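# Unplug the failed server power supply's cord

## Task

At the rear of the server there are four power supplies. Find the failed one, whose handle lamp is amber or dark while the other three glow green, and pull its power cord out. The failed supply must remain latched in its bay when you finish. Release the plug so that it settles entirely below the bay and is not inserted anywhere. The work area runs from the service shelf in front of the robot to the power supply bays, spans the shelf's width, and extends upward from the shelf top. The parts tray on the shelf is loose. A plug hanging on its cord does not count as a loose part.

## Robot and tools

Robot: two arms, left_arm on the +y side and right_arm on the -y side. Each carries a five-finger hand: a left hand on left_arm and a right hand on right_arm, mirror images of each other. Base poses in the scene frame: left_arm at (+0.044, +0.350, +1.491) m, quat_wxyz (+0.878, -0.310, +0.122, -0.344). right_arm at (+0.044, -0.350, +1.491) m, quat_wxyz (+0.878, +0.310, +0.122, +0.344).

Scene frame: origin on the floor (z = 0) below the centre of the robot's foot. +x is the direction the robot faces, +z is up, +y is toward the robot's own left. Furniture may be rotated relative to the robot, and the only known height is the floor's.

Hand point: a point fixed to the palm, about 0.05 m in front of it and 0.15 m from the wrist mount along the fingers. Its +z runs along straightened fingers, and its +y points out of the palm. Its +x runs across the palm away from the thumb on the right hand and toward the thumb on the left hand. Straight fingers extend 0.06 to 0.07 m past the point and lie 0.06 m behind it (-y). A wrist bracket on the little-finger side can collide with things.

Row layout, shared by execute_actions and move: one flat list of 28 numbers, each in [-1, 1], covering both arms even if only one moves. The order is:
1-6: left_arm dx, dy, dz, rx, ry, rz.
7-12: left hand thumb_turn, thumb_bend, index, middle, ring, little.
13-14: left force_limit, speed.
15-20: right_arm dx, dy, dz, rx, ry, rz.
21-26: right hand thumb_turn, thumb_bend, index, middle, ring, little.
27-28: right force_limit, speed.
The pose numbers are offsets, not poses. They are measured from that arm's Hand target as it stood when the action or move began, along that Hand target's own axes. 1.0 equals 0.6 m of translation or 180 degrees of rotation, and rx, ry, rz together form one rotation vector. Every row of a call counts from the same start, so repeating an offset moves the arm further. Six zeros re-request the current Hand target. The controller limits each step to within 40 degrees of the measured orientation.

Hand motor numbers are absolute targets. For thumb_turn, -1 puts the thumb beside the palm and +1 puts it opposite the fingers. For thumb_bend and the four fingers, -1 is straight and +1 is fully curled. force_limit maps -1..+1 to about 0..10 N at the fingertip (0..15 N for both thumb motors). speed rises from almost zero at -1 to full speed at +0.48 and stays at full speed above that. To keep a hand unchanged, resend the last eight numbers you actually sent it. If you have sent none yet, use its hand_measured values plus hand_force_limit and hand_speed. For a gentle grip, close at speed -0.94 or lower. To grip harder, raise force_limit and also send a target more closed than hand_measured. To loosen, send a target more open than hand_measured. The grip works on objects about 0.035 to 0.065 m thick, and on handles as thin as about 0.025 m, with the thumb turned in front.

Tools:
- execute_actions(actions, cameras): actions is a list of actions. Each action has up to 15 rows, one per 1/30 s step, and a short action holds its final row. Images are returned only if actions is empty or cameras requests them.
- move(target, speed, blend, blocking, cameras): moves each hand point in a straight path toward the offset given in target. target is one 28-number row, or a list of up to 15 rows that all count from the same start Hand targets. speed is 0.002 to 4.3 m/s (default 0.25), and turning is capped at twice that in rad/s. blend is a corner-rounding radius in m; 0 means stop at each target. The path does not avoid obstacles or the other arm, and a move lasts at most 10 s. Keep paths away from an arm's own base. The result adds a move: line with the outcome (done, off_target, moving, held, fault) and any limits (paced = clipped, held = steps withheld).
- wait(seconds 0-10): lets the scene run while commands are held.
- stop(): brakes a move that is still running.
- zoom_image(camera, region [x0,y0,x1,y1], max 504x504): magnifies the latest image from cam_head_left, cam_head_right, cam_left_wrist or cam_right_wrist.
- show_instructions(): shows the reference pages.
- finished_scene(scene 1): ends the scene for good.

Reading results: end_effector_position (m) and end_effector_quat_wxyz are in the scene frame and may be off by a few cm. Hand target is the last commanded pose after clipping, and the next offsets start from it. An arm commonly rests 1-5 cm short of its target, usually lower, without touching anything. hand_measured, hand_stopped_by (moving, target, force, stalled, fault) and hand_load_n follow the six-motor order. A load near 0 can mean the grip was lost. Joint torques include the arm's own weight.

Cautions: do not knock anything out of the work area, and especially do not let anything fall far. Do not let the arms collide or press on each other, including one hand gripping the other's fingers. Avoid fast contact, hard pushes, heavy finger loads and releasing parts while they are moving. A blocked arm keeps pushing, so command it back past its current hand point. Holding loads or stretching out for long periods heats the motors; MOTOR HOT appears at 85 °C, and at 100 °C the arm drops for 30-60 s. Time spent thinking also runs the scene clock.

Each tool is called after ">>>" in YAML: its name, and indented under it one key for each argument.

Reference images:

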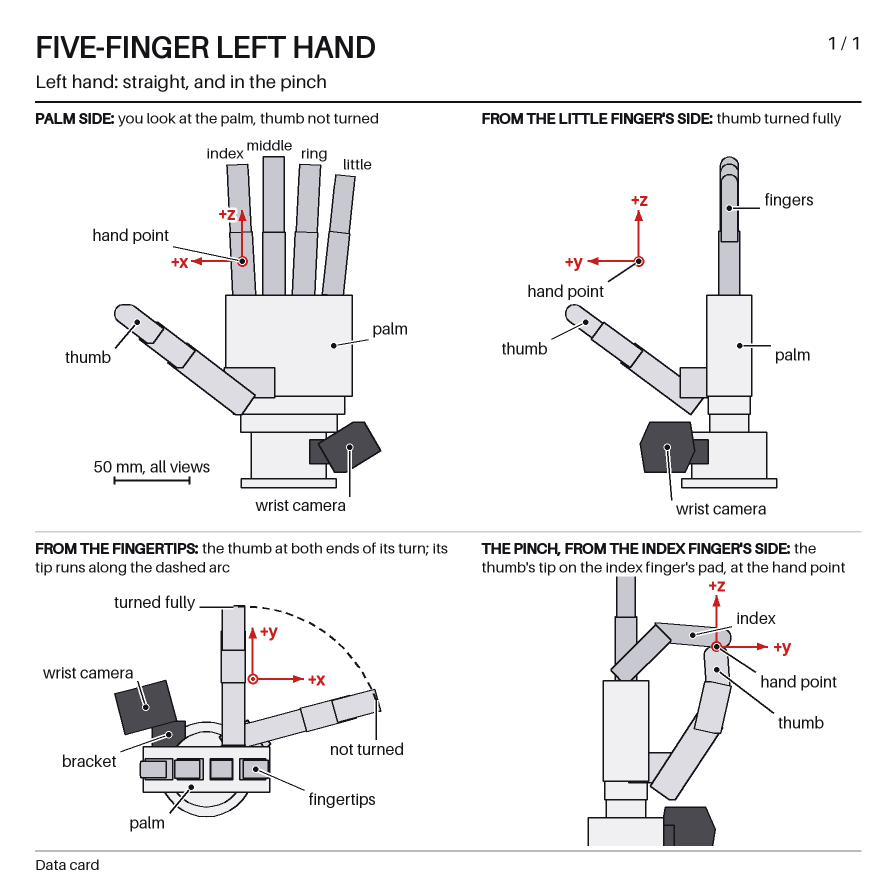

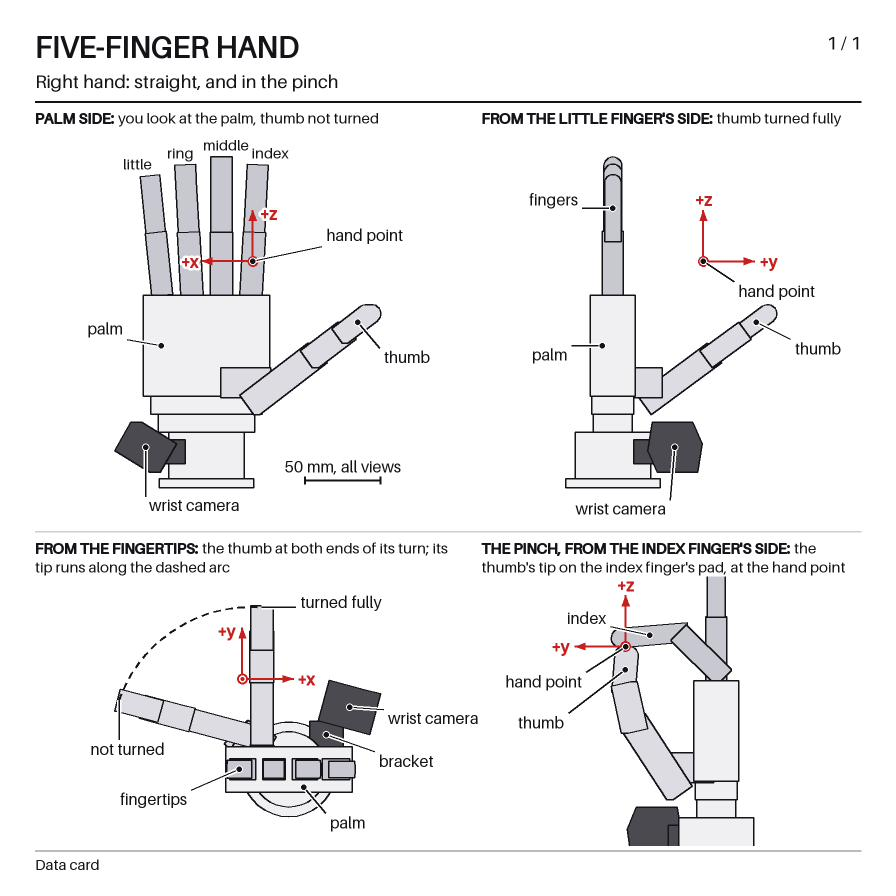

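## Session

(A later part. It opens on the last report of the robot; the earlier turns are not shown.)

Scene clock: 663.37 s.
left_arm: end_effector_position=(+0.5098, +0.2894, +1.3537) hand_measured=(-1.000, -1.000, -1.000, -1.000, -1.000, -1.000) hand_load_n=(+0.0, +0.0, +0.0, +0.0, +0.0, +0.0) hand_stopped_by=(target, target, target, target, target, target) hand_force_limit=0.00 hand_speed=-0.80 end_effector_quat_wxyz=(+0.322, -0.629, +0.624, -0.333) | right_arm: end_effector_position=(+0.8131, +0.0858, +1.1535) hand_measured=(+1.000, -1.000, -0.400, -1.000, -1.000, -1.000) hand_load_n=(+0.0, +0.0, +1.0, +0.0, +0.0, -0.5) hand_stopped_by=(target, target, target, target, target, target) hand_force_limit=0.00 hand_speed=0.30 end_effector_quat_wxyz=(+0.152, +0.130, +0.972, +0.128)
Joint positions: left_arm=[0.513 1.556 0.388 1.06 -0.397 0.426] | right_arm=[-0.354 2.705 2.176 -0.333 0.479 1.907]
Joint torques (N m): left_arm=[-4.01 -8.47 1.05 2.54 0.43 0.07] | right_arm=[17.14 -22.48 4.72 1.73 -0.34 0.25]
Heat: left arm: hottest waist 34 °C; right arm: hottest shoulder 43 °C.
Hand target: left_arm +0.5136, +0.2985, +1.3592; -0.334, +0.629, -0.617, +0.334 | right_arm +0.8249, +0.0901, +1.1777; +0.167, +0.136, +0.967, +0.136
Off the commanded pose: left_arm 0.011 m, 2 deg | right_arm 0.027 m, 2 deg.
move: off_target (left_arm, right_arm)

>>> move:
  target: [0,0,0,0,0,0,-1,-1,-1,-1,-1,-1,0,-0.8,0.0035,0.034,-0.012,0,0,0,1,-1,-0.4,-1,-1,-1,0,0.3]
  speed: 0.06

Scene clock: 669.73 s.
left_arm: end_effector_position=(+0.5098, +0.2894, +1.3537) hand_measured=(-1.000, -1.000, -1.000, -1.000, -1.000, -1.000) hand_load_n=(+0.0, +0.0, +0.0, +0.0, +0.0, +0.0) hand_stopped_by=(target, target, target, target, target, target) hand_force_limit=0.00 hand_speed=-0.80 end_effector_quat_wxyz=(+0.322, -0.629, +0.624, -0.333) | right_arm: end_effector_position=(+0.8131, +0.0854, +1.1549) hand_measured=(+1.000, -1.000, -0.400, -1.000, -1.000, -1.000) hand_load_n=(+0.0, +0.0, +3.0, +0.0, +0.0, +0.0) hand_stopped_by=(target, target, target, target, target, target) hand_force_limit=0.00 hand_speed=0.30 end_effector_quat_wxyz=(+0.152, +0.140, +0.971, +0.121)
Joint positions: left_arm=[0.513 1.556 0.388 1.06 -0.397 0.426] | right_arm=[-0.348 2.705 2.176 -0.337 0.501 1.931]
Joint torques (N m): left_arm=[-4.07 -8.23 1.06 2.56 0.44 0.07] | right_arm=[19.14 -21.95 7.49 0.49 -0.41 0.25]
Heat: left arm: hottest waist 34 °C; right arm: hottest shoulder 44 °C.
Hand target: left_arm +0.5136, +0.2985, +1.3592; -0.334, +0.629, -0.617, +0.334 | right_arm +0.8250, +0.1079, +1.1898; +0.167, +0.137, +0.967, +0.136
Off the commanded pose: left_arm 0.011 m, 2 deg | right_arm 0.043 m, 3 deg.
move: off_target (left_arm, right_arm)

>>> wait:
  seconds: 0.1
  cameras: ["all"]

>>> zoom_image:
  camera: "cam_left_wrist"
  region: [370, 190, 440, 290]

>>> zoom_image:
  camera: "cam_right_wrist"
  region: [150, 120, 390, 320]

>>> zoom_image:
  camera: "cam_head_left"
  region: [235, 310, 295, 370]

>>> zoom_image:
  camera: "cam_head_right"
  region: [175, 310, 235, 370]

Scene clock: 688.67 s.
left_arm: end_effector_position=(+0.5098, +0.2894, +1.3537) hand_measured=(-1.000, -1.000, -1.000, -1.000, -1.000, -1.000) hand_load_n=(+0.0, +0.0, +0.0, +0.0, +0.0, +0.0) hand_stopped_by=(target, target, target, target, target, target) hand_force_limit=0.00 hand_speed=-0.80 end_effector_quat_wxyz=(+0.322, -0.629, +0.624, -0.333) | right_arm: end_effector_position=(+0.8131, +0.0854, +1.1549) hand_measured=(+1.000, -1.000, -0.400, -1.000, -1.000, -1.000) hand_load_n=(+0.0, +0.0, +3.0, +0.0, +0.0, +0.0) hand_stopped_by=(target, target, target, target, target, target) hand_force_limit=0.00 hand_speed=0.30 end_effector_quat_wxyz=(+0.152, +0.141, +0.971, +0.121)
Joint positions: left_arm=[0.513 1.556 0.388 1.06 -0.397 0.426] | right_arm=[-0.348 2.705 2.176 -0.337 0.501 1.932]
Joint torques (N m): left_arm=[-4.31 -8.41 1.06 2.51 0.43 0.08] | right_arm=[18.55 -21.54 7.64 0.59 -0.5 0.21]
Heat: left arm: hottest waist 34 °C; right arm: hottest shoulder 46 °C.
Hand target: left_arm +0.5136, +0.2985, +1.3592; -0.334, +0.629, -0.617, +0.334 | right_arm +0.8251, +0.1079, +1.1898; +0.167, +0.137, +0.967, +0.136
Off the commanded pose: left_arm 0.011 m, 2 deg | right_arm 0.043 m, 3 deg.
wait: 0.10 s; at rest from the start

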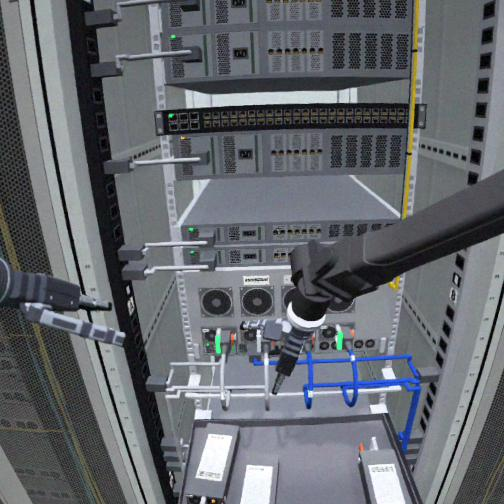

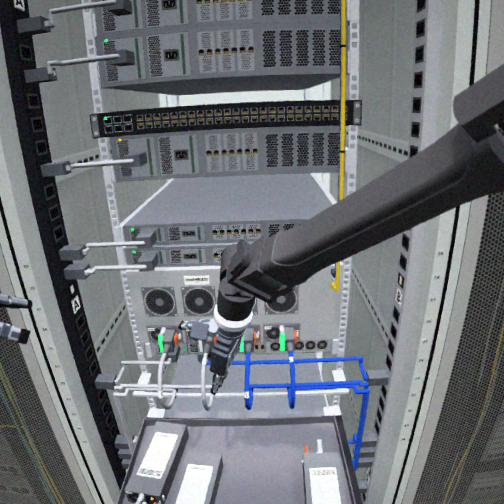

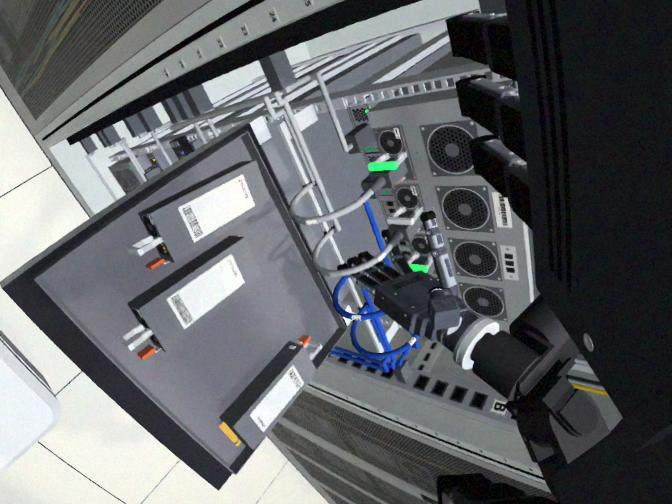

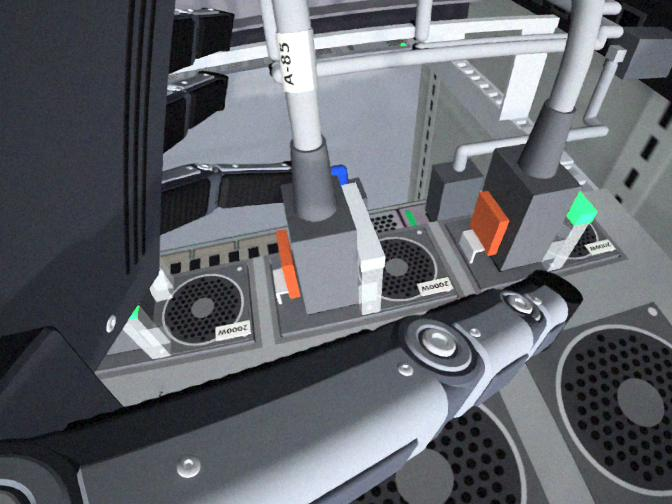

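Scaled by 5.040 from the camera's 672x504 image, which has a finer 960x720 frame.

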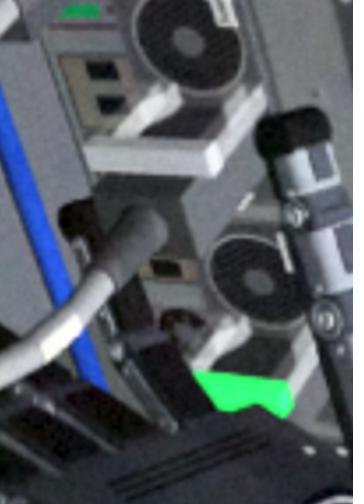

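Scaled by 2.100 from the camera's 672x504 image, which has a finer 960x720 frame.

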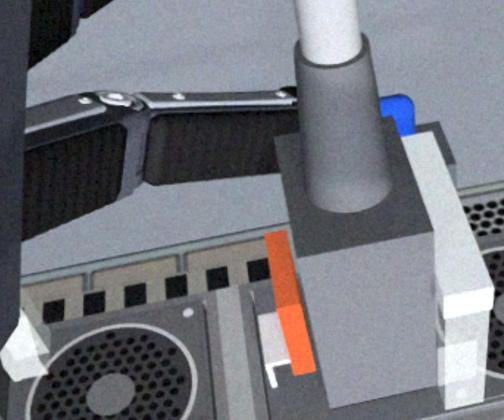

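Scaled by 8.400 from the camera's 504x504 image, which has a finer 720x720 frame.

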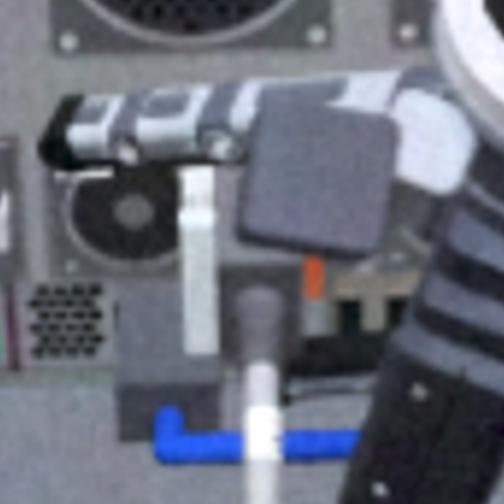

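Scaled by 8.400 from the camera's 504x504 image, which has a finer 720x720 frame.

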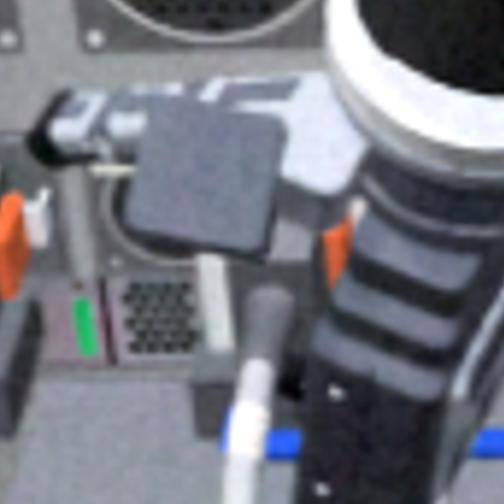

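>>> move:
  target: [0,0,0,0,0,0,-1,-1,-1,-1,-1,-1,0,-0.8,0.0125,-0.0057,0.0395,0,0,0,1,-1,-0.4,-1,-1,-1,0,0.3]
  speed: 0.05

Scene clock: 700.33 s.
left_arm: end_effector_position=(+0.5098, +0.2894, +1.3537) hand_measured=(-1.000, -1.000, -1.000, -1.000, -1.000, -1.000) hand_load_n=(+0.0, +0.0, +0.0, +0.0, +0.0, +0.0) hand_stopped_by=(target, target, target, target, target, target) hand_force_limit=0.00 hand_speed=-0.80 end_effector_quat_wxyz=(+0.322, -0.629, +0.624, -0.333) | right_arm: end_effector_position=(+0.8203, +0.0914, +1.1511) hand_measured=(+1.000, -1.000, -0.400, -1.000, -1.000, -1.000) hand_load_n=(+0.0, +0.0, +1.0, +0.0, +0.0, +0.0) hand_stopped_by=(target, target, target, target, target, target) hand_force_limit=0.00 hand_speed=0.30 end_effector_quat_wxyz=(+0.158, +0.145, +0.969, +0.124)
Joint positions: left_arm=[0.513 1.556 0.388 1.06 -0.397 0.426] | right_arm=[-0.348 2.738 2.229 -0.338 0.498 1.932]
Joint torques (N m): left_arm=[-4.25 -8.59 1.06 2.56 0.43 0.07] | right_arm=[17.79 -18.9 9.13 0.54 -0.72 0.12]
Heat: left arm: hottest waist 34 °C; right arm: hottest shoulder 46 °C.
Hand target: left_arm +0.5136, +0.2985, +1.3592; -0.334, +0.629, -0.617, +0.334 | right_arm +0.8262, +0.1121, +1.1652; +0.167, +0.137, +0.967, +0.136
Off the commanded pose: left_arm 0.011 m, 2 deg | right_arm 0.026 m, 2 deg.
move: off_target (left_arm, right_arm)

>>> move:
  target: [0,0,0,0,0,0,-1,-1,-1,-1,-1,-1,0,-0.8,-0.0385,0.0088,0.0135,0,0,0,1,-1,-0.4,-1,-1,-1,0,0.3]
  speed: 0.05
  cameras: ["all"]

>>> zoom_image:
  camera: "cam_left_wrist"
  region: [370, 190, 440, 290]

>>> zoom_image:
  camera: "cam_right_wrist"
  region: [100, 120, 390, 360]

>>> zoom_image:
  camera: "cam_head_left"
  region: [235, 310, 335, 410]

>>> zoom_image:
  camera: "cam_head_right"
  region: [165, 310, 265, 410]

Scene clock: 710.00 s.
left_arm: end_effector_position=(+0.5098, +0.2894, +1.3537) hand_measured=(-1.000, -1.000, -1.000, -1.000, -1.000, -1.000) hand_load_n=(+0.0, +0.0, +0.0, +0.0, +0.0, +0.0) hand_stopped_by=(target, target, target, target, target, target) hand_force_limit=0.00 hand_speed=-0.80 end_effector_quat_wxyz=(+0.322, -0.629, +0.624, -0.333) | right_arm: end_effector_position=(+0.8360, +0.0991, +1.1484) hand_measured=(+1.000, -1.000, -0.400, -1.000, -1.000, -1.000) hand_load_n=(+0.0, +0.0, +1.5, +0.0, +0.0, +0.0) hand_stopped_by=(target, target, target, target, target, target) hand_force_limit=0.00 hand_speed=0.30 end_effector_quat_wxyz=(+0.152, +0.140, +0.970, +0.123)
Joint positions: left_arm=[0.513 1.556 0.388 1.06 -0.397 0.426] | right_arm=[-0.348 2.806 2.384 -0.44 0.496 1.931]
Joint torques (N m): left_arm=[-4.25 -8.53 1.1 2.54 0.43 0.07] | right_arm=[17.67 -20.6 10.11 0.84 -0.83 0.04]
Heat: left arm: hottest shoulder 34 °C; right arm: hottest shoulder 45 °C.
Hand target: left_arm +0.5136, +0.2985, +1.3592; -0.334, +0.629, -0.617, +0.334 | right_arm +0.8511, +0.1116, +1.1661; +0.167, +0.137, +0.967, +0.136
Off the commanded pose: left_arm 0.011 m, 2 deg | right_arm 0.027 m, 2 deg.
move: off_target (left_arm, right_arm)

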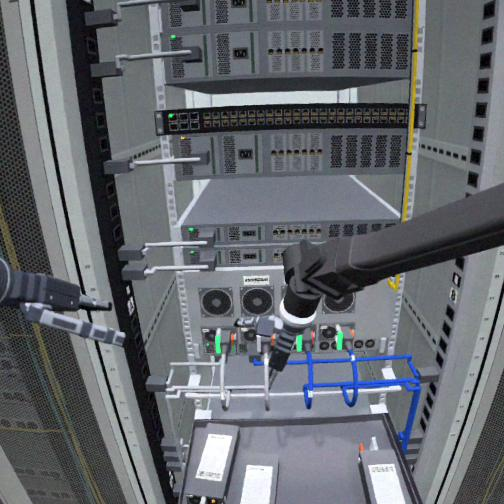

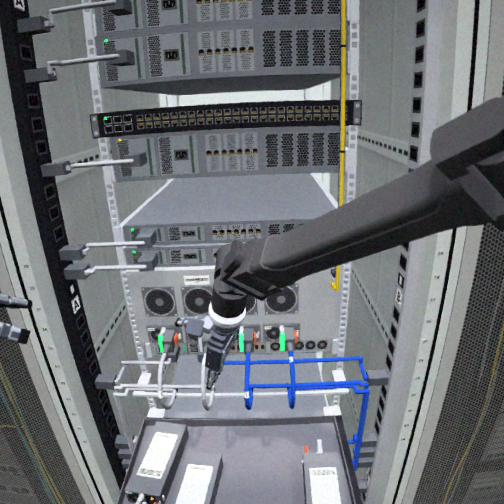

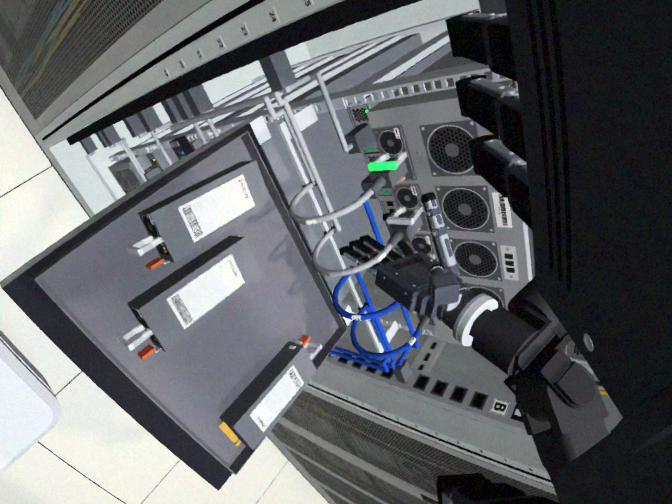

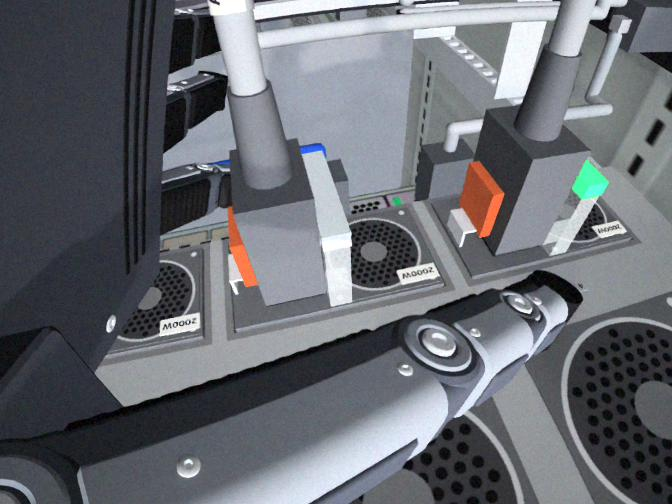

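Scaled by 5.040 from the camera's 672x504 image, which has a finer 960x720 frame.

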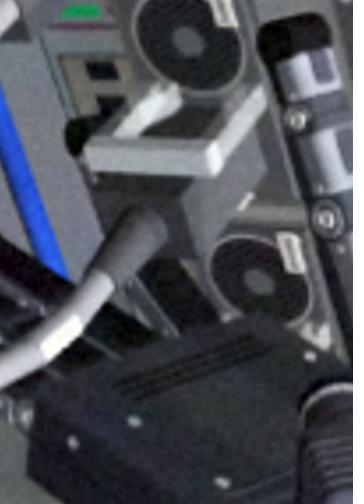

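Scaled by 1.738 from the camera's 672x504 image, which has a finer 960x720 frame.

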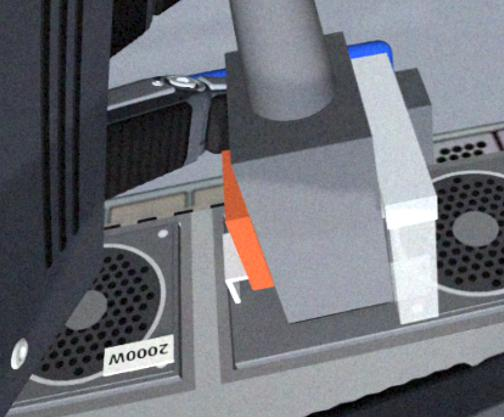

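Scaled by 5.040 from the camera's 504x504 image, which has a finer 720x720 frame.

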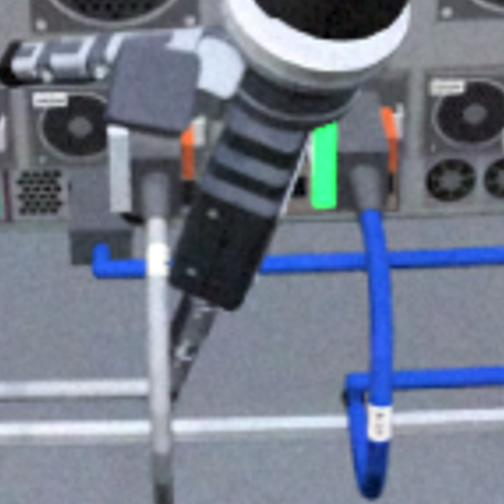

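Scaled by 5.040 from the camera's 504x504 image, which has a finer 720x720 frame.

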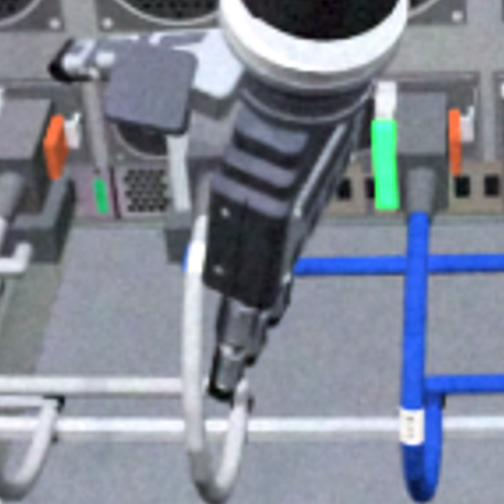

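>>> execute_actions:
  actions:
    - [[0,0,0,0,0,0,-1,-1,-1,-1,-1,-1,0,-0.8,0,0,0,0,0,0,1,-1,0.2,-1,-1,-1,-0.3,-0.7]]
    - [[0,0,0,0,0,0,-1,-1,-1,-1,-1,-1,0,-0.8,0,0,0,0,0,0,1,-1,0.2,-1,-1,-1,-0.3,-0.7]]
    - [[0,0,0,0,0,0,-1,-1,-1,-1,-1,-1,0,-0.8,0,0,0,0,0,0,1,-1,0.2,-1,-1,-1,-0.3,-0.7]]
  cameras: ["all"]

>>> zoom_image:
  camera: "cam_left_wrist"
  region: [370, 190, 440, 290]

>>> zoom_image:
  camera: "cam_right_wrist"
  region: [100, 120, 390, 360]

Scene clock: 724.53 s.
left_arm: end_effector_position=(+0.5098, +0.2894, +1.3537) hand_measured=(-1.000, -1.000, -1.000, -1.000, -1.000, -1.000) hand_load_n=(-0.5, +0.0, +0.0, +0.0, +0.0, +0.0) hand_stopped_by=(target, target, target, target, target, target) hand_force_limit=0.00 hand_speed=-0.80 end_effector_quat_wxyz=(+0.322, -0.629, +0.624, -0.333) | right_arm: end_effector_position=(+0.8357, +0.0994, +1.1478) hand_measured=(+1.000, -1.000, -0.376, -1.000, -1.000, -1.000) hand_load_n=(+0.0, +0.0, +2.0, +0.0, +0.0, +0.0) hand_stopped_by=(target, target, force, target, target, target) hand_force_limit=-0.30 hand_speed=-0.70 end_effector_quat_wxyz=(+0.152, +0.140, +0.971, +0.123)
Joint positions: left_arm=[0.513 1.556 0.388 1.06 -0.397 0.426] | right_arm=[-0.348 2.808 2.386 -0.441 0.496 1.93]
Joint torques (N m): left_arm=[-4.13 -8.53 1.09 2.56 0.43 0.07] | right_arm=[17.9 -20.07 10.22 0.81 -0.92 0.1]
Heat: left arm: hottest shoulder 34 °C; right arm: hottest shoulder 45 °C.
Hand target: left_arm +0.5136, +0.2985, +1.3592; -0.334, +0.629, -0.617, +0.334 | right_arm +0.8511, +0.1117, +1.1661; +0.167, +0.137, +0.967, +0.136
Off the commanded pose: left_arm 0.011 m, 2 deg | right_arm 0.027 m, 2 deg.
Step readings (end_effector_position of left_arm | right_arm):
0: (+0.5098, +0.2894, +1.3537) | (+0.8360, +0.0991, +1.1484)
1: (+0.5098, +0.2894, +1.3537) | (+0.8360, +0.0991, +1.1484)
2: (+0.5098, +0.2894, +1.3537) | (+0.8360, +0.0991, +1.1484)
4: (+0.5098, +0.2894, +1.3537) | (+0.8356, +0.0994, +1.1480)
8: (+0.5098, +0.2894, +1.3537) | (+0.8357, +0.0994, +1.1478)
15: (+0.5098, +0.2894, +1.3537) | (+0.8357, +0.0994, +1.1478)
16: (+0.5098, +0.2894, +1.3537) | (+0.8357, +0.0994, +1.1478)
17: (+0.5098, +0.2894, +1.3537) | (+0.8357, +0.0994, +1.1478)
19: (+0.5098, +0.2894, +1.3537) | (+0.8357, +0.0994, +1.1478)
23: (+0.5098, +0.2894, +1.3537) | (+0.8357, +0.0994, +1.1478)
30: (+0.5098, +0.2894, +1.3537) | (+0.8357, +0.0994, +1.1478)
31: (+0.5098, +0.2894, +1.3537) | (+0.8357, +0.0994, +1.1478)
32: (+0.5098, +0.2894, +1.3537) | (+0.8357, +0.0994, +1.1478)
34: (+0.5098, +0.2894, +1.3537) | (+0.8357, +0.0994, +1.1478)
38: (+0.5098, +0.2894, +1.3537) | (+0.8357, +0.0994, +1.1478)
45: (+0.5098, +0.2894, +1.3537) | (+0.8357, +0.0994, +1.1478)

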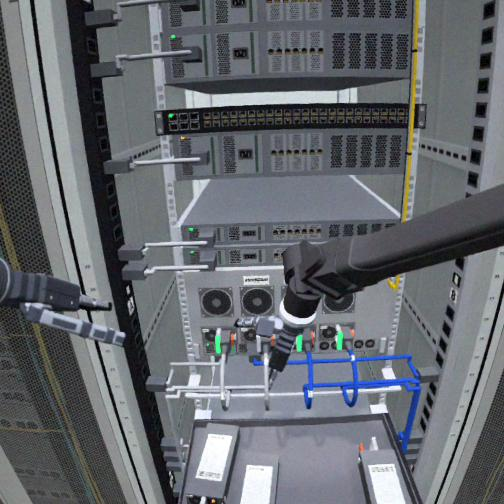

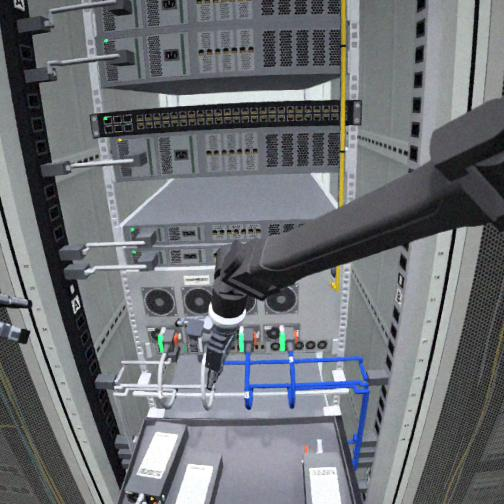

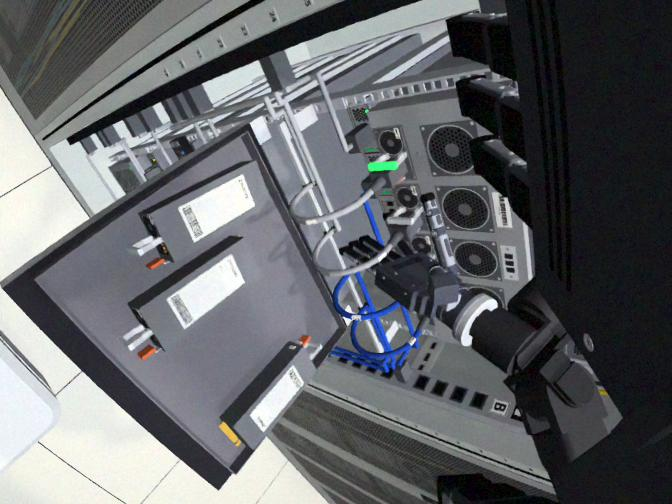

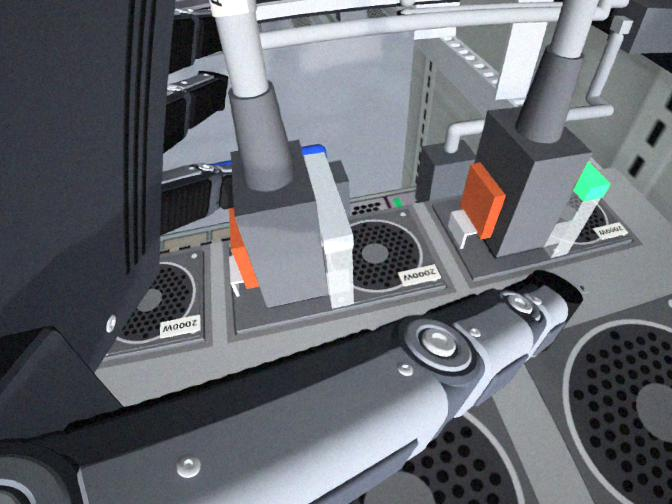

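Scaled by 5.040 from the camera's 672x504 image, which has a finer 960x720 frame.

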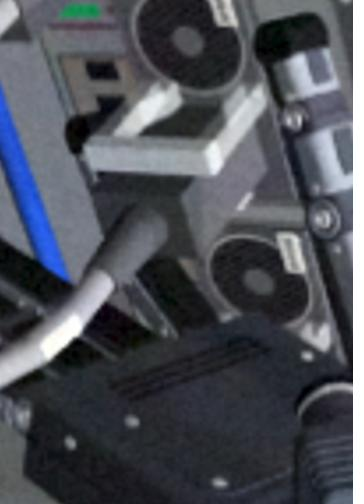

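Scaled by 1.738 from the camera's 672x504 image, which has a finer 960x720 frame.

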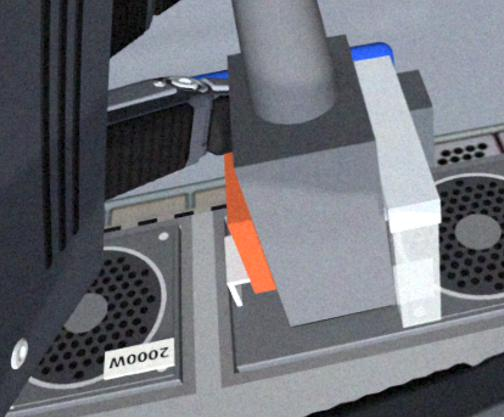

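>>> move:
  target: [0,0,0,0,0,0,-1,-1,-1,-1,-1,-1,0,-0.8,0.004,-0.0043,0.0138,0,0,0,1,-1,0.2,-1,-1,-1,-0.3,-0.7]
  speed: 0.05

Scene clock: 743.53 s.
left_arm: end_effector_position=(+0.5098, +0.2894, +1.3537) hand_measured=(-1.000, -1.000, -1.000, -1.000, -1.000, -1.000) hand_load_n=(-0.5, +0.0, +0.0, +0.0, +0.0, +0.0) hand_stopped_by=(target, target, target, target, target, target) hand_force_limit=0.00 hand_speed=-0.80 end_effector_quat_wxyz=(+0.322, -0.629, +0.624, -0.333) | right_arm: end_effector_position=(+0.8391, +0.1033, +1.1456) hand_measured=(+1.000, -1.000, -0.376, -1.000, -1.000, -1.000) hand_load_n=(+0.0, +0.0, +1.0, +0.0, +0.0, +0.0) hand_stopped_by=(target, target, force, target, target, target) hand_force_limit=-0.30 hand_speed=-0.70 end_effector_quat_wxyz=(+0.156, +0.141, +0.970, +0.126)
Joint positions: left_arm=[0.513 1.556 0.388 1.06 -0.397 0.426] | right_arm=[-0.348 2.831 2.423 -0.444 0.492 1.927]
Joint torques (N m): left_arm=[-4.19 -8.47 1.06 2.51 0.44 0.09] | right_arm=[17.14 -20.01 9.74 0.8 -0.88 0.05]
Heat: left arm: hottest shoulder 34 °C; right arm: hottest shoulder 44 °C.
Hand target: left_arm +0.5136, +0.2985, +1.3592; -0.334, +0.629, -0.617, +0.334 | right_arm +0.8515, +0.1118, +1.1571; +0.167, +0.137, +0.967, +0.136
Off the commanded pose: left_arm 0.011 m, 2 deg | right_arm 0.019 m, 2 deg.
move: off_target (left_arm, right_arm)

>>> move:
  target: [0,0,0,0,0,0,-1,-1,-1,-1,-1,-1,0,-0.8,-0.0025,-0.0225,0.008,0,0,0,1,-1,0.2,-1,-1,-1,-0.3,-0.7]
  speed: 0.05

Scene clock: 750.47 s.
left_arm: end_effector_position=(+0.5098, +0.2894, +1.3537) hand_measured=(-1.000, -1.000, -1.000, -1.000, -1.000, -1.000) hand_load_n=(+0.0, +0.0, +0.0, +0.0, +0.0, +0.0) hand_stopped_by=(target, target, target, target, target, target) hand_force_limit=0.00 hand_speed=-0.80 end_effector_quat_wxyz=(+0.322, -0.629, +0.624, -0.333) | right_arm: end_effector_position=(+0.8387, +0.1041, +1.1453) hand_measured=(+1.000, -1.000, -0.376, -1.000, -1.000, -1.000) hand_load_n=(+0.0, -0.5, +1.0, +0.0, +0.0, +0.0) hand_stopped_by=(target, target, force, target, target, target) hand_force_limit=-0.30 hand_speed=-0.70 end_effector_quat_wxyz=(+0.155, +0.135, +0.970, +0.129)
Joint positions: left_arm=[0.513 1.556 0.388 1.06 -0.397 0.426] | right_arm=[-0.35 2.831 2.423 -0.445 0.482 1.916]
Joint torques (N m): left_arm=[-4.19 -8.59 1.06 2.51 0.42 0.06] | right_arm=[16.03 -21.19 7.69 1.68 -0.98 0.03]
Heat: left arm: hottest shoulder 34 °C; right arm: hottest shoulder 45 °C.
Hand target: left_arm +0.5136, +0.2985, +1.3592; -0.334, +0.629, -0.617, +0.334 | right_arm +0.8515, +0.1000, +1.1491; +0.167, +0.137, +0.967, +0.136
Off the commanded pose: left_arm 0.011 m, 2 deg | right_arm 0.014 m, 2 deg.
move: off_target (left_arm, right_arm)

>>> move:
  target: [0,0,0,0,0,0,-1,-1,-1,-1,-1,-1,0,-0.8,0.0013,-0.0142,0.0132,0,0,0,1,-1,0.2,-1,-1,-1,-0.3,-0.7]
  speed: 0.05
  cameras: ["cam_left_wrist","cam_right_wrist"]

>>> zoom_image:
  camera: "cam_left_wrist"
  region: [370, 180, 450, 290]

>>> zoom_image:
  camera: "cam_right_wrist"
  region: [100, 120, 390, 360]

Scene clock: 758.87 s.
left_arm: end_effector_position=(+0.5098, +0.2894, +1.3537) hand_measured=(-1.000, -1.000, -1.000, -1.000, -1.000, -1.000) hand_load_n=(+0.0, +0.0, +0.0, +0.0, +0.0, +0.0) hand_stopped_by=(target, target, target, target, target, target) hand_force_limit=0.00 hand_speed=-0.80 end_effector_quat_wxyz=(+0.322, -0.629, +0.624, -0.333) | right_arm: end_effector_position=(+0.8389, +0.1044, +1.1447) hand_measured=(+1.000, -1.000, -0.376, -1.000, -1.000, -1.000) hand_load_n=(+0.0, +0.0, +1.0, +0.0, +0.0, +0.0) hand_stopped_by=(target, target, force, target, target, target) hand_force_limit=-0.30 hand_speed=-0.70 end_effector_quat_wxyz=(+0.156, +0.130, +0.970, +0.134)
Joint positions: left_arm=[0.513 1.556 0.388 1.06 -0.397 0.426] | right_arm=[-0.353 2.831 2.423 -0.442 0.469 1.903]
Joint torques (N m): left_arm=[-4.07 -8.41 1.09 2.59 0.42 0.08] | right_arm=[13.98 -20.13 7.61 2.15 -0.79 0.02]
Heat: left arm: hottest shoulder 34 °C; right arm: hottest shoulder 45 °C.
Hand target: left_arm +0.5136, +0.2985, +1.3592; -0.334, +0.629, -0.617, +0.334 | right_arm +0.8518, +0.0939, +1.1390; +0.167, +0.137, +0.967, +0.136
Off the commanded pose: left_arm 0.011 m, 2 deg | right_arm 0.017 m, 2 deg.
move: off_target (left_arm, right_arm)
Images, in order (width x height): cam_left_wrist 672x504, cam_right_wrist 672x504.

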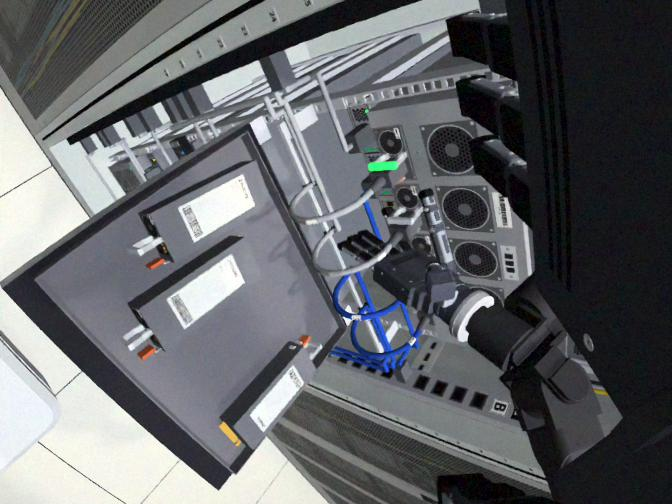

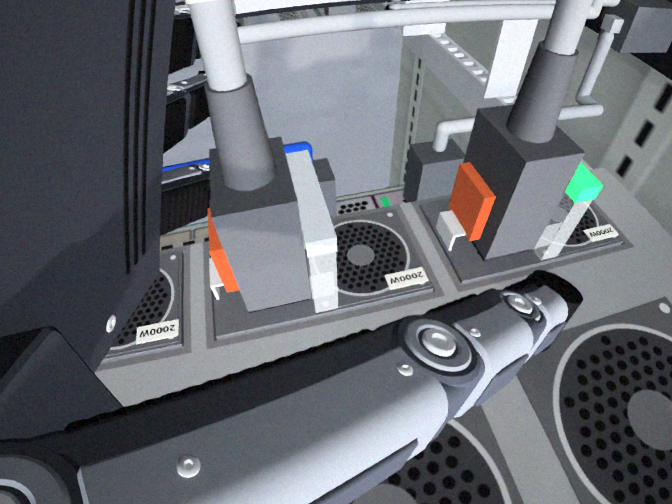

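Scaled by 4.582 from the camera's 672x504 image, which has a finer 960x720 frame.

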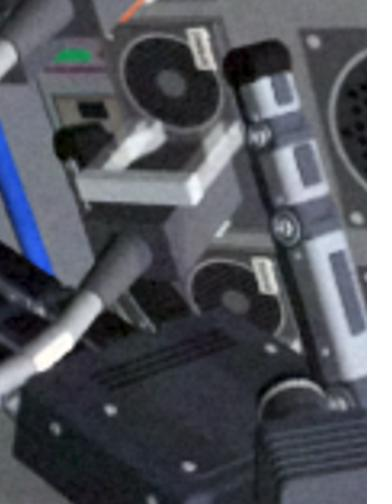

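Scaled by 1.738 from the camera's 672x504 image, which has a finer 960x720 frame.

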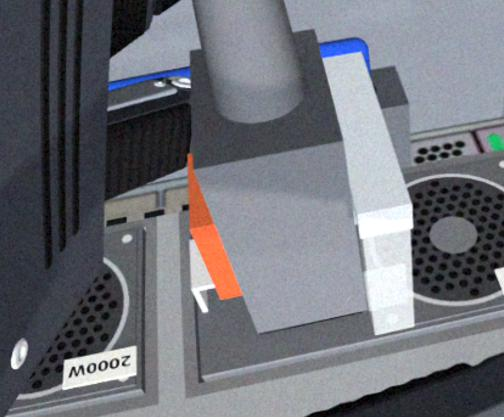

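>>> move:
  target: [0,0,0,0,0,0,-1,-1,-1,-1,-1,-1,0,-0.8,0,-0.0213,0.015,0,0,0,1,-1,0.2,-1,-1,-1,-0.3,-0.7]
  speed: 0.05

Scene clock: 771.27 s.
left_arm: end_effector_position=(+0.5098, +0.2894, +1.3537) hand_measured=(-1.000, -1.000, -1.000, -1.000, -1.000, -1.000) hand_load_n=(+0.0, +0.0, +0.0, +0.0, +0.0, +0.0) hand_stopped_by=(target, target, target, target, target, target) hand_force_limit=0.00 hand_speed=-0.80 end_effector_quat_wxyz=(+0.322, -0.629, +0.624, -0.333) | right_arm: end_effector_position=(+0.8414, +0.1039, +1.1445) hand_measured=(+1.000, -1.000, -0.376, -1.000, -1.000, -1.000) hand_load_n=(+0.0, +0.0, +0.5, +0.0, +0.0, +0.0) hand_stopped_by=(target, target, force, target, target, target) hand_force_limit=-0.30 hand_speed=-0.70 end_effector_quat_wxyz=(+0.159, +0.123, +0.969, +0.141)
Joint positions: left_arm=[0.513 1.556 0.388 1.06 -0.397 0.426] | right_arm=[-0.359 2.831 2.423 -0.43 0.451 1.883]
Joint torques (N m): left_arm=[-4.13 -8.53 1.07 2.56 0.43 0.09] | right_arm=[13.04 -19.9 6.67 2.09 -0.63 0.03]
Heat: left arm: hottest shoulder 34 °C; right arm: hottest shoulder 45 °C.
Hand target: left_arm +0.5136, +0.2985, +1.3592; -0.334, +0.629, -0.617, +0.334 | right_arm +0.8522, +0.0843, +1.1270; +0.167, +0.137, +0.967, +0.136
Off the commanded pose: left_arm 0.011 m, 2 deg | right_arm 0.029 m, 2 deg.
move: off_target (left_arm, right_arm)

>>> move:
  target: [0,0,0,0,0,0,-1,-1,-1,-1,-1,-1,0,-0.8,0.0033,0.0703,-0.0433,0,0,0,1,-1,0.2,-1,-1,-1,-0.3,-0.7]
  speed: 0.05

Scene clock: 800.60 s.
left_arm: end_effector_position=(+0.5098, +0.2894, +1.3537) hand_measured=(-1.000, -1.000, -1.000, -1.000, -1.000, -1.000) hand_load_n=(+0.0, +0.0, +0.0, +0.0, +0.0, +0.0) hand_stopped_by=(target, target, target, target, target, target) hand_force_limit=0.00 hand_speed=-0.80 end_effector_quat_wxyz=(+0.322, -0.629, +0.624, -0.333) | right_arm: end_effector_position=(+0.8451, +0.0992, +1.1470) hand_measured=(+1.000, -1.000, -0.376, -1.000, -1.000, -1.000) hand_load_n=(+0.0, -0.5, +0.5, +0.0, +0.0, +0.0) hand_stopped_by=(target, target, force, target, target, target) hand_force_limit=-0.30 hand_speed=-0.70 end_effector_quat_wxyz=(+0.159, +0.138, +0.969, +0.127)
Joint positions: left_arm=[0.513 1.556 0.388 1.06 -0.397 0.426] | right_arm=[-0.354 2.831 2.437 -0.45 0.486 1.913]
Joint torques (N m): left_arm=[-4.19 -8.41 1.07 2.54 0.43 0.07] | right_arm=[18.67 -19.72 9.44 0.7 -0.39 0.24]
Heat: left arm: hottest shoulder 34 °C; right arm: hottest shoulder 45 °C.
Hand target: left_arm +0.5136, +0.2985, +1.3592; -0.334, +0.629, -0.617, +0.334 | right_arm +0.8502, +0.1183, +1.1629; +0.167, +0.137, +0.967, +0.136
Off the commanded pose: left_arm 0.011 m, 2 deg | right_arm 0.026 m, 1 deg.
move: off_target (left_arm, right_arm)

>>> move:
  target: [0,0,0,0,0,0,-1,-1,-1,-1,-1,-1,0,-0.8,0.0178,-0.0092,0.0133,0,0,0,1,-1,0.2,-1,-1,-1,-0.3,-0.7]
  speed: 0.05

Scene clock: 808.57 s.
left_arm: end_effector_position=(+0.5098, +0.2894, +1.3537) hand_measured=(-1.000, -1.000, -1.000, -1.000, -1.000, -1.000) hand_load_n=(+0.0, +0.0, -0.5, +0.0, +0.0, +0.0) hand_stopped_by=(target, target, target, target, target, target) hand_force_limit=0.00 hand_speed=-0.80 end_effector_quat_wxyz=(+0.322, -0.629, +0.624, -0.333) | right_arm: end_effector_position=(+0.8452, +0.0995, +1.1465) hand_measured=(+1.000, -1.000, -0.376, -1.000, -1.000, -1.000) hand_load_n=(+0.0, +0.0, +0.5, +0.0, +0.0, +0.0) hand_stopped_by=(target, target, force, target, target, target) hand_force_limit=-0.30 hand_speed=-0.70 end_effector_quat_wxyz=(+0.160, +0.139, +0.969, +0.127)
Joint positions: left_arm=[0.513 1.556 0.388 1.06 -0.397 0.426] | right_arm=[-0.354 2.833 2.437 -0.446 0.486 1.913]
Joint torques (N m): left_arm=[-4.13 -8.64 1.06 2.5 0.43 0.07] | right_arm=[18.37 -19.96 7.5 1.68 -0.52 0.24]
Heat: left arm: hottest shoulder 34 °C; right arm: hottest shoulder 45 °C.
Hand target: left_arm +0.5136, +0.2985, +1.3592; -0.334, +0.629, -0.617, +0.334 | right_arm +0.8422, +0.1183, +1.1510; +0.167, +0.137, +0.967, +0.136
Off the commanded pose: left_arm 0.011 m, 2 deg | right_arm 0.019 m, 1 deg.
move: off_target (left_arm, right_arm)

>>> move:
  target: [0,0,0,0,0,0,-1,-1,-1,-1,-1,-1,0,-0.8,0,-0.008,0.02,0,0,0,1,-1,0.2,-1,-1,-1,-0.3,-0.7]
  speed: 0.05

Scene clock: 813.87 s.
left_arm: end_effector_position=(+0.5098, +0.2894, +1.3537) hand_measured=(-1.000, -1.000, -1.000, -1.000, -1.000, -1.000) hand_load_n=(+0.0, +0.0, +0.0, +0.0, +0.0, +0.5) hand_stopped_by=(target, target, target, target, target, target) hand_force_limit=0.00 hand_speed=-0.80 end_effector_quat_wxyz=(+0.322, -0.629, +0.624, -0.333) | right_arm: end_effector_position=(+0.8425, +0.1049, +1.1403) hand_measured=(+1.000, -1.000, -0.376, -1.000, -1.000, -1.000) hand_load_n=(+0.0, -0.5, +0.0, +0.0, +0.0, +0.0) hand_stopped_by=(target, target, force, target, target, target) hand_force_limit=-0.30 hand_speed=-0.70 end_effector_quat_wxyz=(+0.160, +0.133, +0.970, +0.128)
Joint positions: left_arm=[0.513 1.556 0.388 1.06 -0.397 0.426] | right_arm=[-0.354 2.856 2.463 -0.449 0.483 1.902]
Joint torques (N m): left_arm=[-4.19 -8.35 1.03 2.56 0.42 0.06] | right_arm=[16.32 -17.85 9.76 1.29 -0.78 0.22]
Heat: left arm: hottest shoulder 34 °C; right arm: hottest shoulder 44 °C.
Hand target: left_arm +0.5136, +0.2985, +1.3592; -0.334, +0.629, -0.617, +0.334 | right_arm +0.8455, +0.1164, +1.1387; +0.167, +0.137, +0.967, +0.136
Off the commanded pose: left_arm 0.011 m, 2 deg | right_arm 0.012 m, 1 deg.
move: off_target (left_arm, right_arm)

>>> execute_actions:
  actions:
    - [[0,0,0,0,0,0,-1,-1,-1,-1,-1,-1,0,-0.8,0,0,0,0,0,0,1,-1,0.25,-1,-1,-1,-0.3,-0.7]]
    - [[0,0,0,0,0,0,-1,-1,-1,-1,-1,-1,0,-0.8,0,0,0,0,0,0,1,-1,0.25,-1,-1,-1,-0.3,-0.7]]
  cameras: ["cam_left_wrist","cam_right_wrist"]

>>> zoom_image:
  camera: "cam_left_wrist"
  region: [370, 180, 450, 290]

>>> zoom_image:
  camera: "cam_right_wrist"
  region: [100, 120, 390, 360]

Scene clock: 821.60 s.
left_arm: end_effector_position=(+0.5098, +0.2894, +1.3537) hand_measured=(-1.000, -1.000, -1.000, -1.000, -1.000, -1.000) hand_load_n=(+0.0, +0.0, +0.0, +0.0, +0.0, +0.0) hand_stopped_by=(target, target, target, target, target, target) hand_force_limit=0.00 hand_speed=-0.80 end_effector_quat_wxyz=(+0.322, -0.629, +0.624, -0.333) | right_arm: end_effector_position=(+0.8424, +0.1047, +1.1388) hand_measured=(+1.000, -1.000, -0.214, -1.000, -1.000, -1.000) hand_load_n=(+0.0, +0.0, +2.0, +0.0, +0.0, +0.0) hand_stopped_by=(target, target, force, target, target, target) hand_force_limit=-0.30 hand_speed=-0.70 end_effector_quat_wxyz=(+0.161, +0.133, +0.970, +0.126)
Joint positions: left_arm=[0.513 1.556 0.388 1.06 -0.397 0.426] | right_arm=[-0.354 2.86 2.468 -0.449 0.487 1.902]
Joint torques (N m): left_arm=[-4.13 -8.41 1.05 2.54 0.43 0.08] | right_arm=[17.03 -19.72 9.85 1.13 -0.88 0.24]
Heat: left arm: hottest shoulder 34 °C; right arm: hottest shoulder 44 °C.
Hand target: left_arm +0.5136, +0.2985, +1.3592; -0.334, +0.629, -0.617, +0.334 | right_arm +0.8455, +0.1163, +1.1386; +0.167, +0.137, +0.967, +0.136
Off the commanded pose: left_arm 0.011 m, 2 deg | right_arm 0.012 m, 1 deg.
Step readings (end_effector_position of left_arm | right_arm):
0: (+0.5098, +0.2894, +1.3537) | (+0.8425, +0.1049, +1.1403)
1: (+0.5098, +0.2894, +1.3537) | (+0.8425, +0.1049, +1.1403)
2: (+0.5098, +0.2894, +1.3537) | (+0.8425, +0.1049, +1.1403)
4: (+0.5098, +0.2894, +1.3537) | (+0.8425, +0.1049, +1.1403)
8: (+0.5098, +0.2894, +1.3537) | (+0.8423, +0.1051, +1.1398)
15: (+0.5098, +0.2894, +1.3537) | (+0.8424, +0.1047, +1.1388)
16: (+0.5098, +0.2894, +1.3537) | (+0.8424, +0.1047, +1.1388)
17: (+0.5098, +0.2894, +1.3537) | (+0.8424, +0.1047, +1.1388)
19: (+0.5098, +0.2894, +1.3537) | (+0.8424, +0.1047, +1.1388)
23: (+0.5098, +0.2894, +1.3537) | (+0.8424, +0.1047, +1.1388)
30: (+0.5098, +0.2894, +1.3537) | (+0.8424, +0.1047, +1.1388)
Images, in order (width x height): cam_left_wrist 672x504, cam_right_wrist 672x504.

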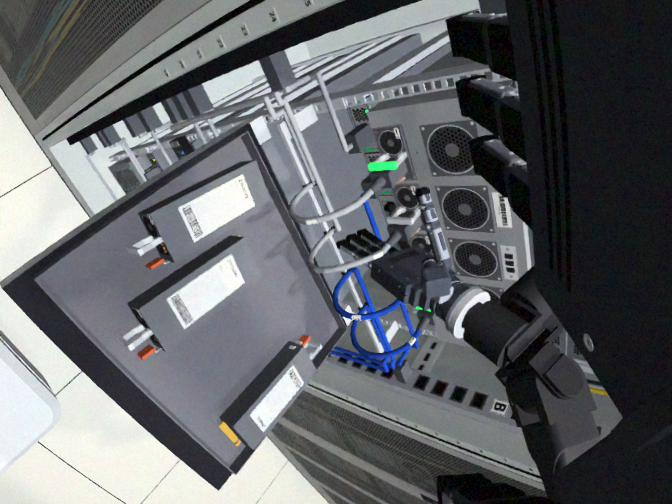

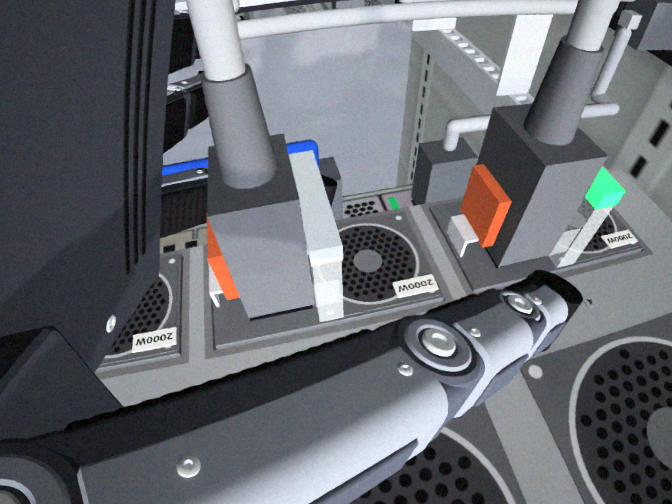

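Scaled by 4.582 from the camera's 672x504 image, which has a finer 960x720 frame.

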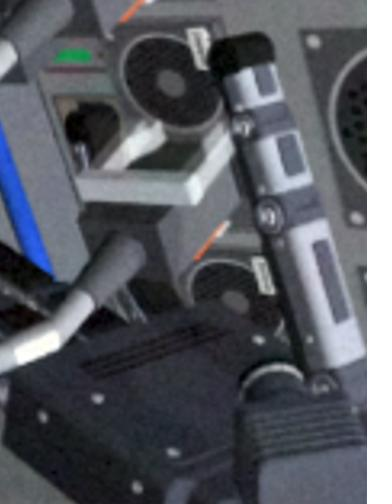

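Scaled by 1.738 from the camera's 672x504 image, which has a finer 960x720 frame.

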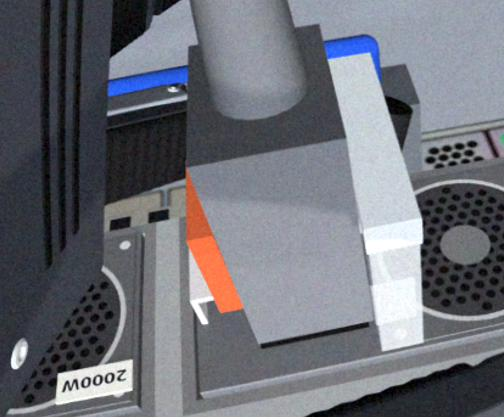

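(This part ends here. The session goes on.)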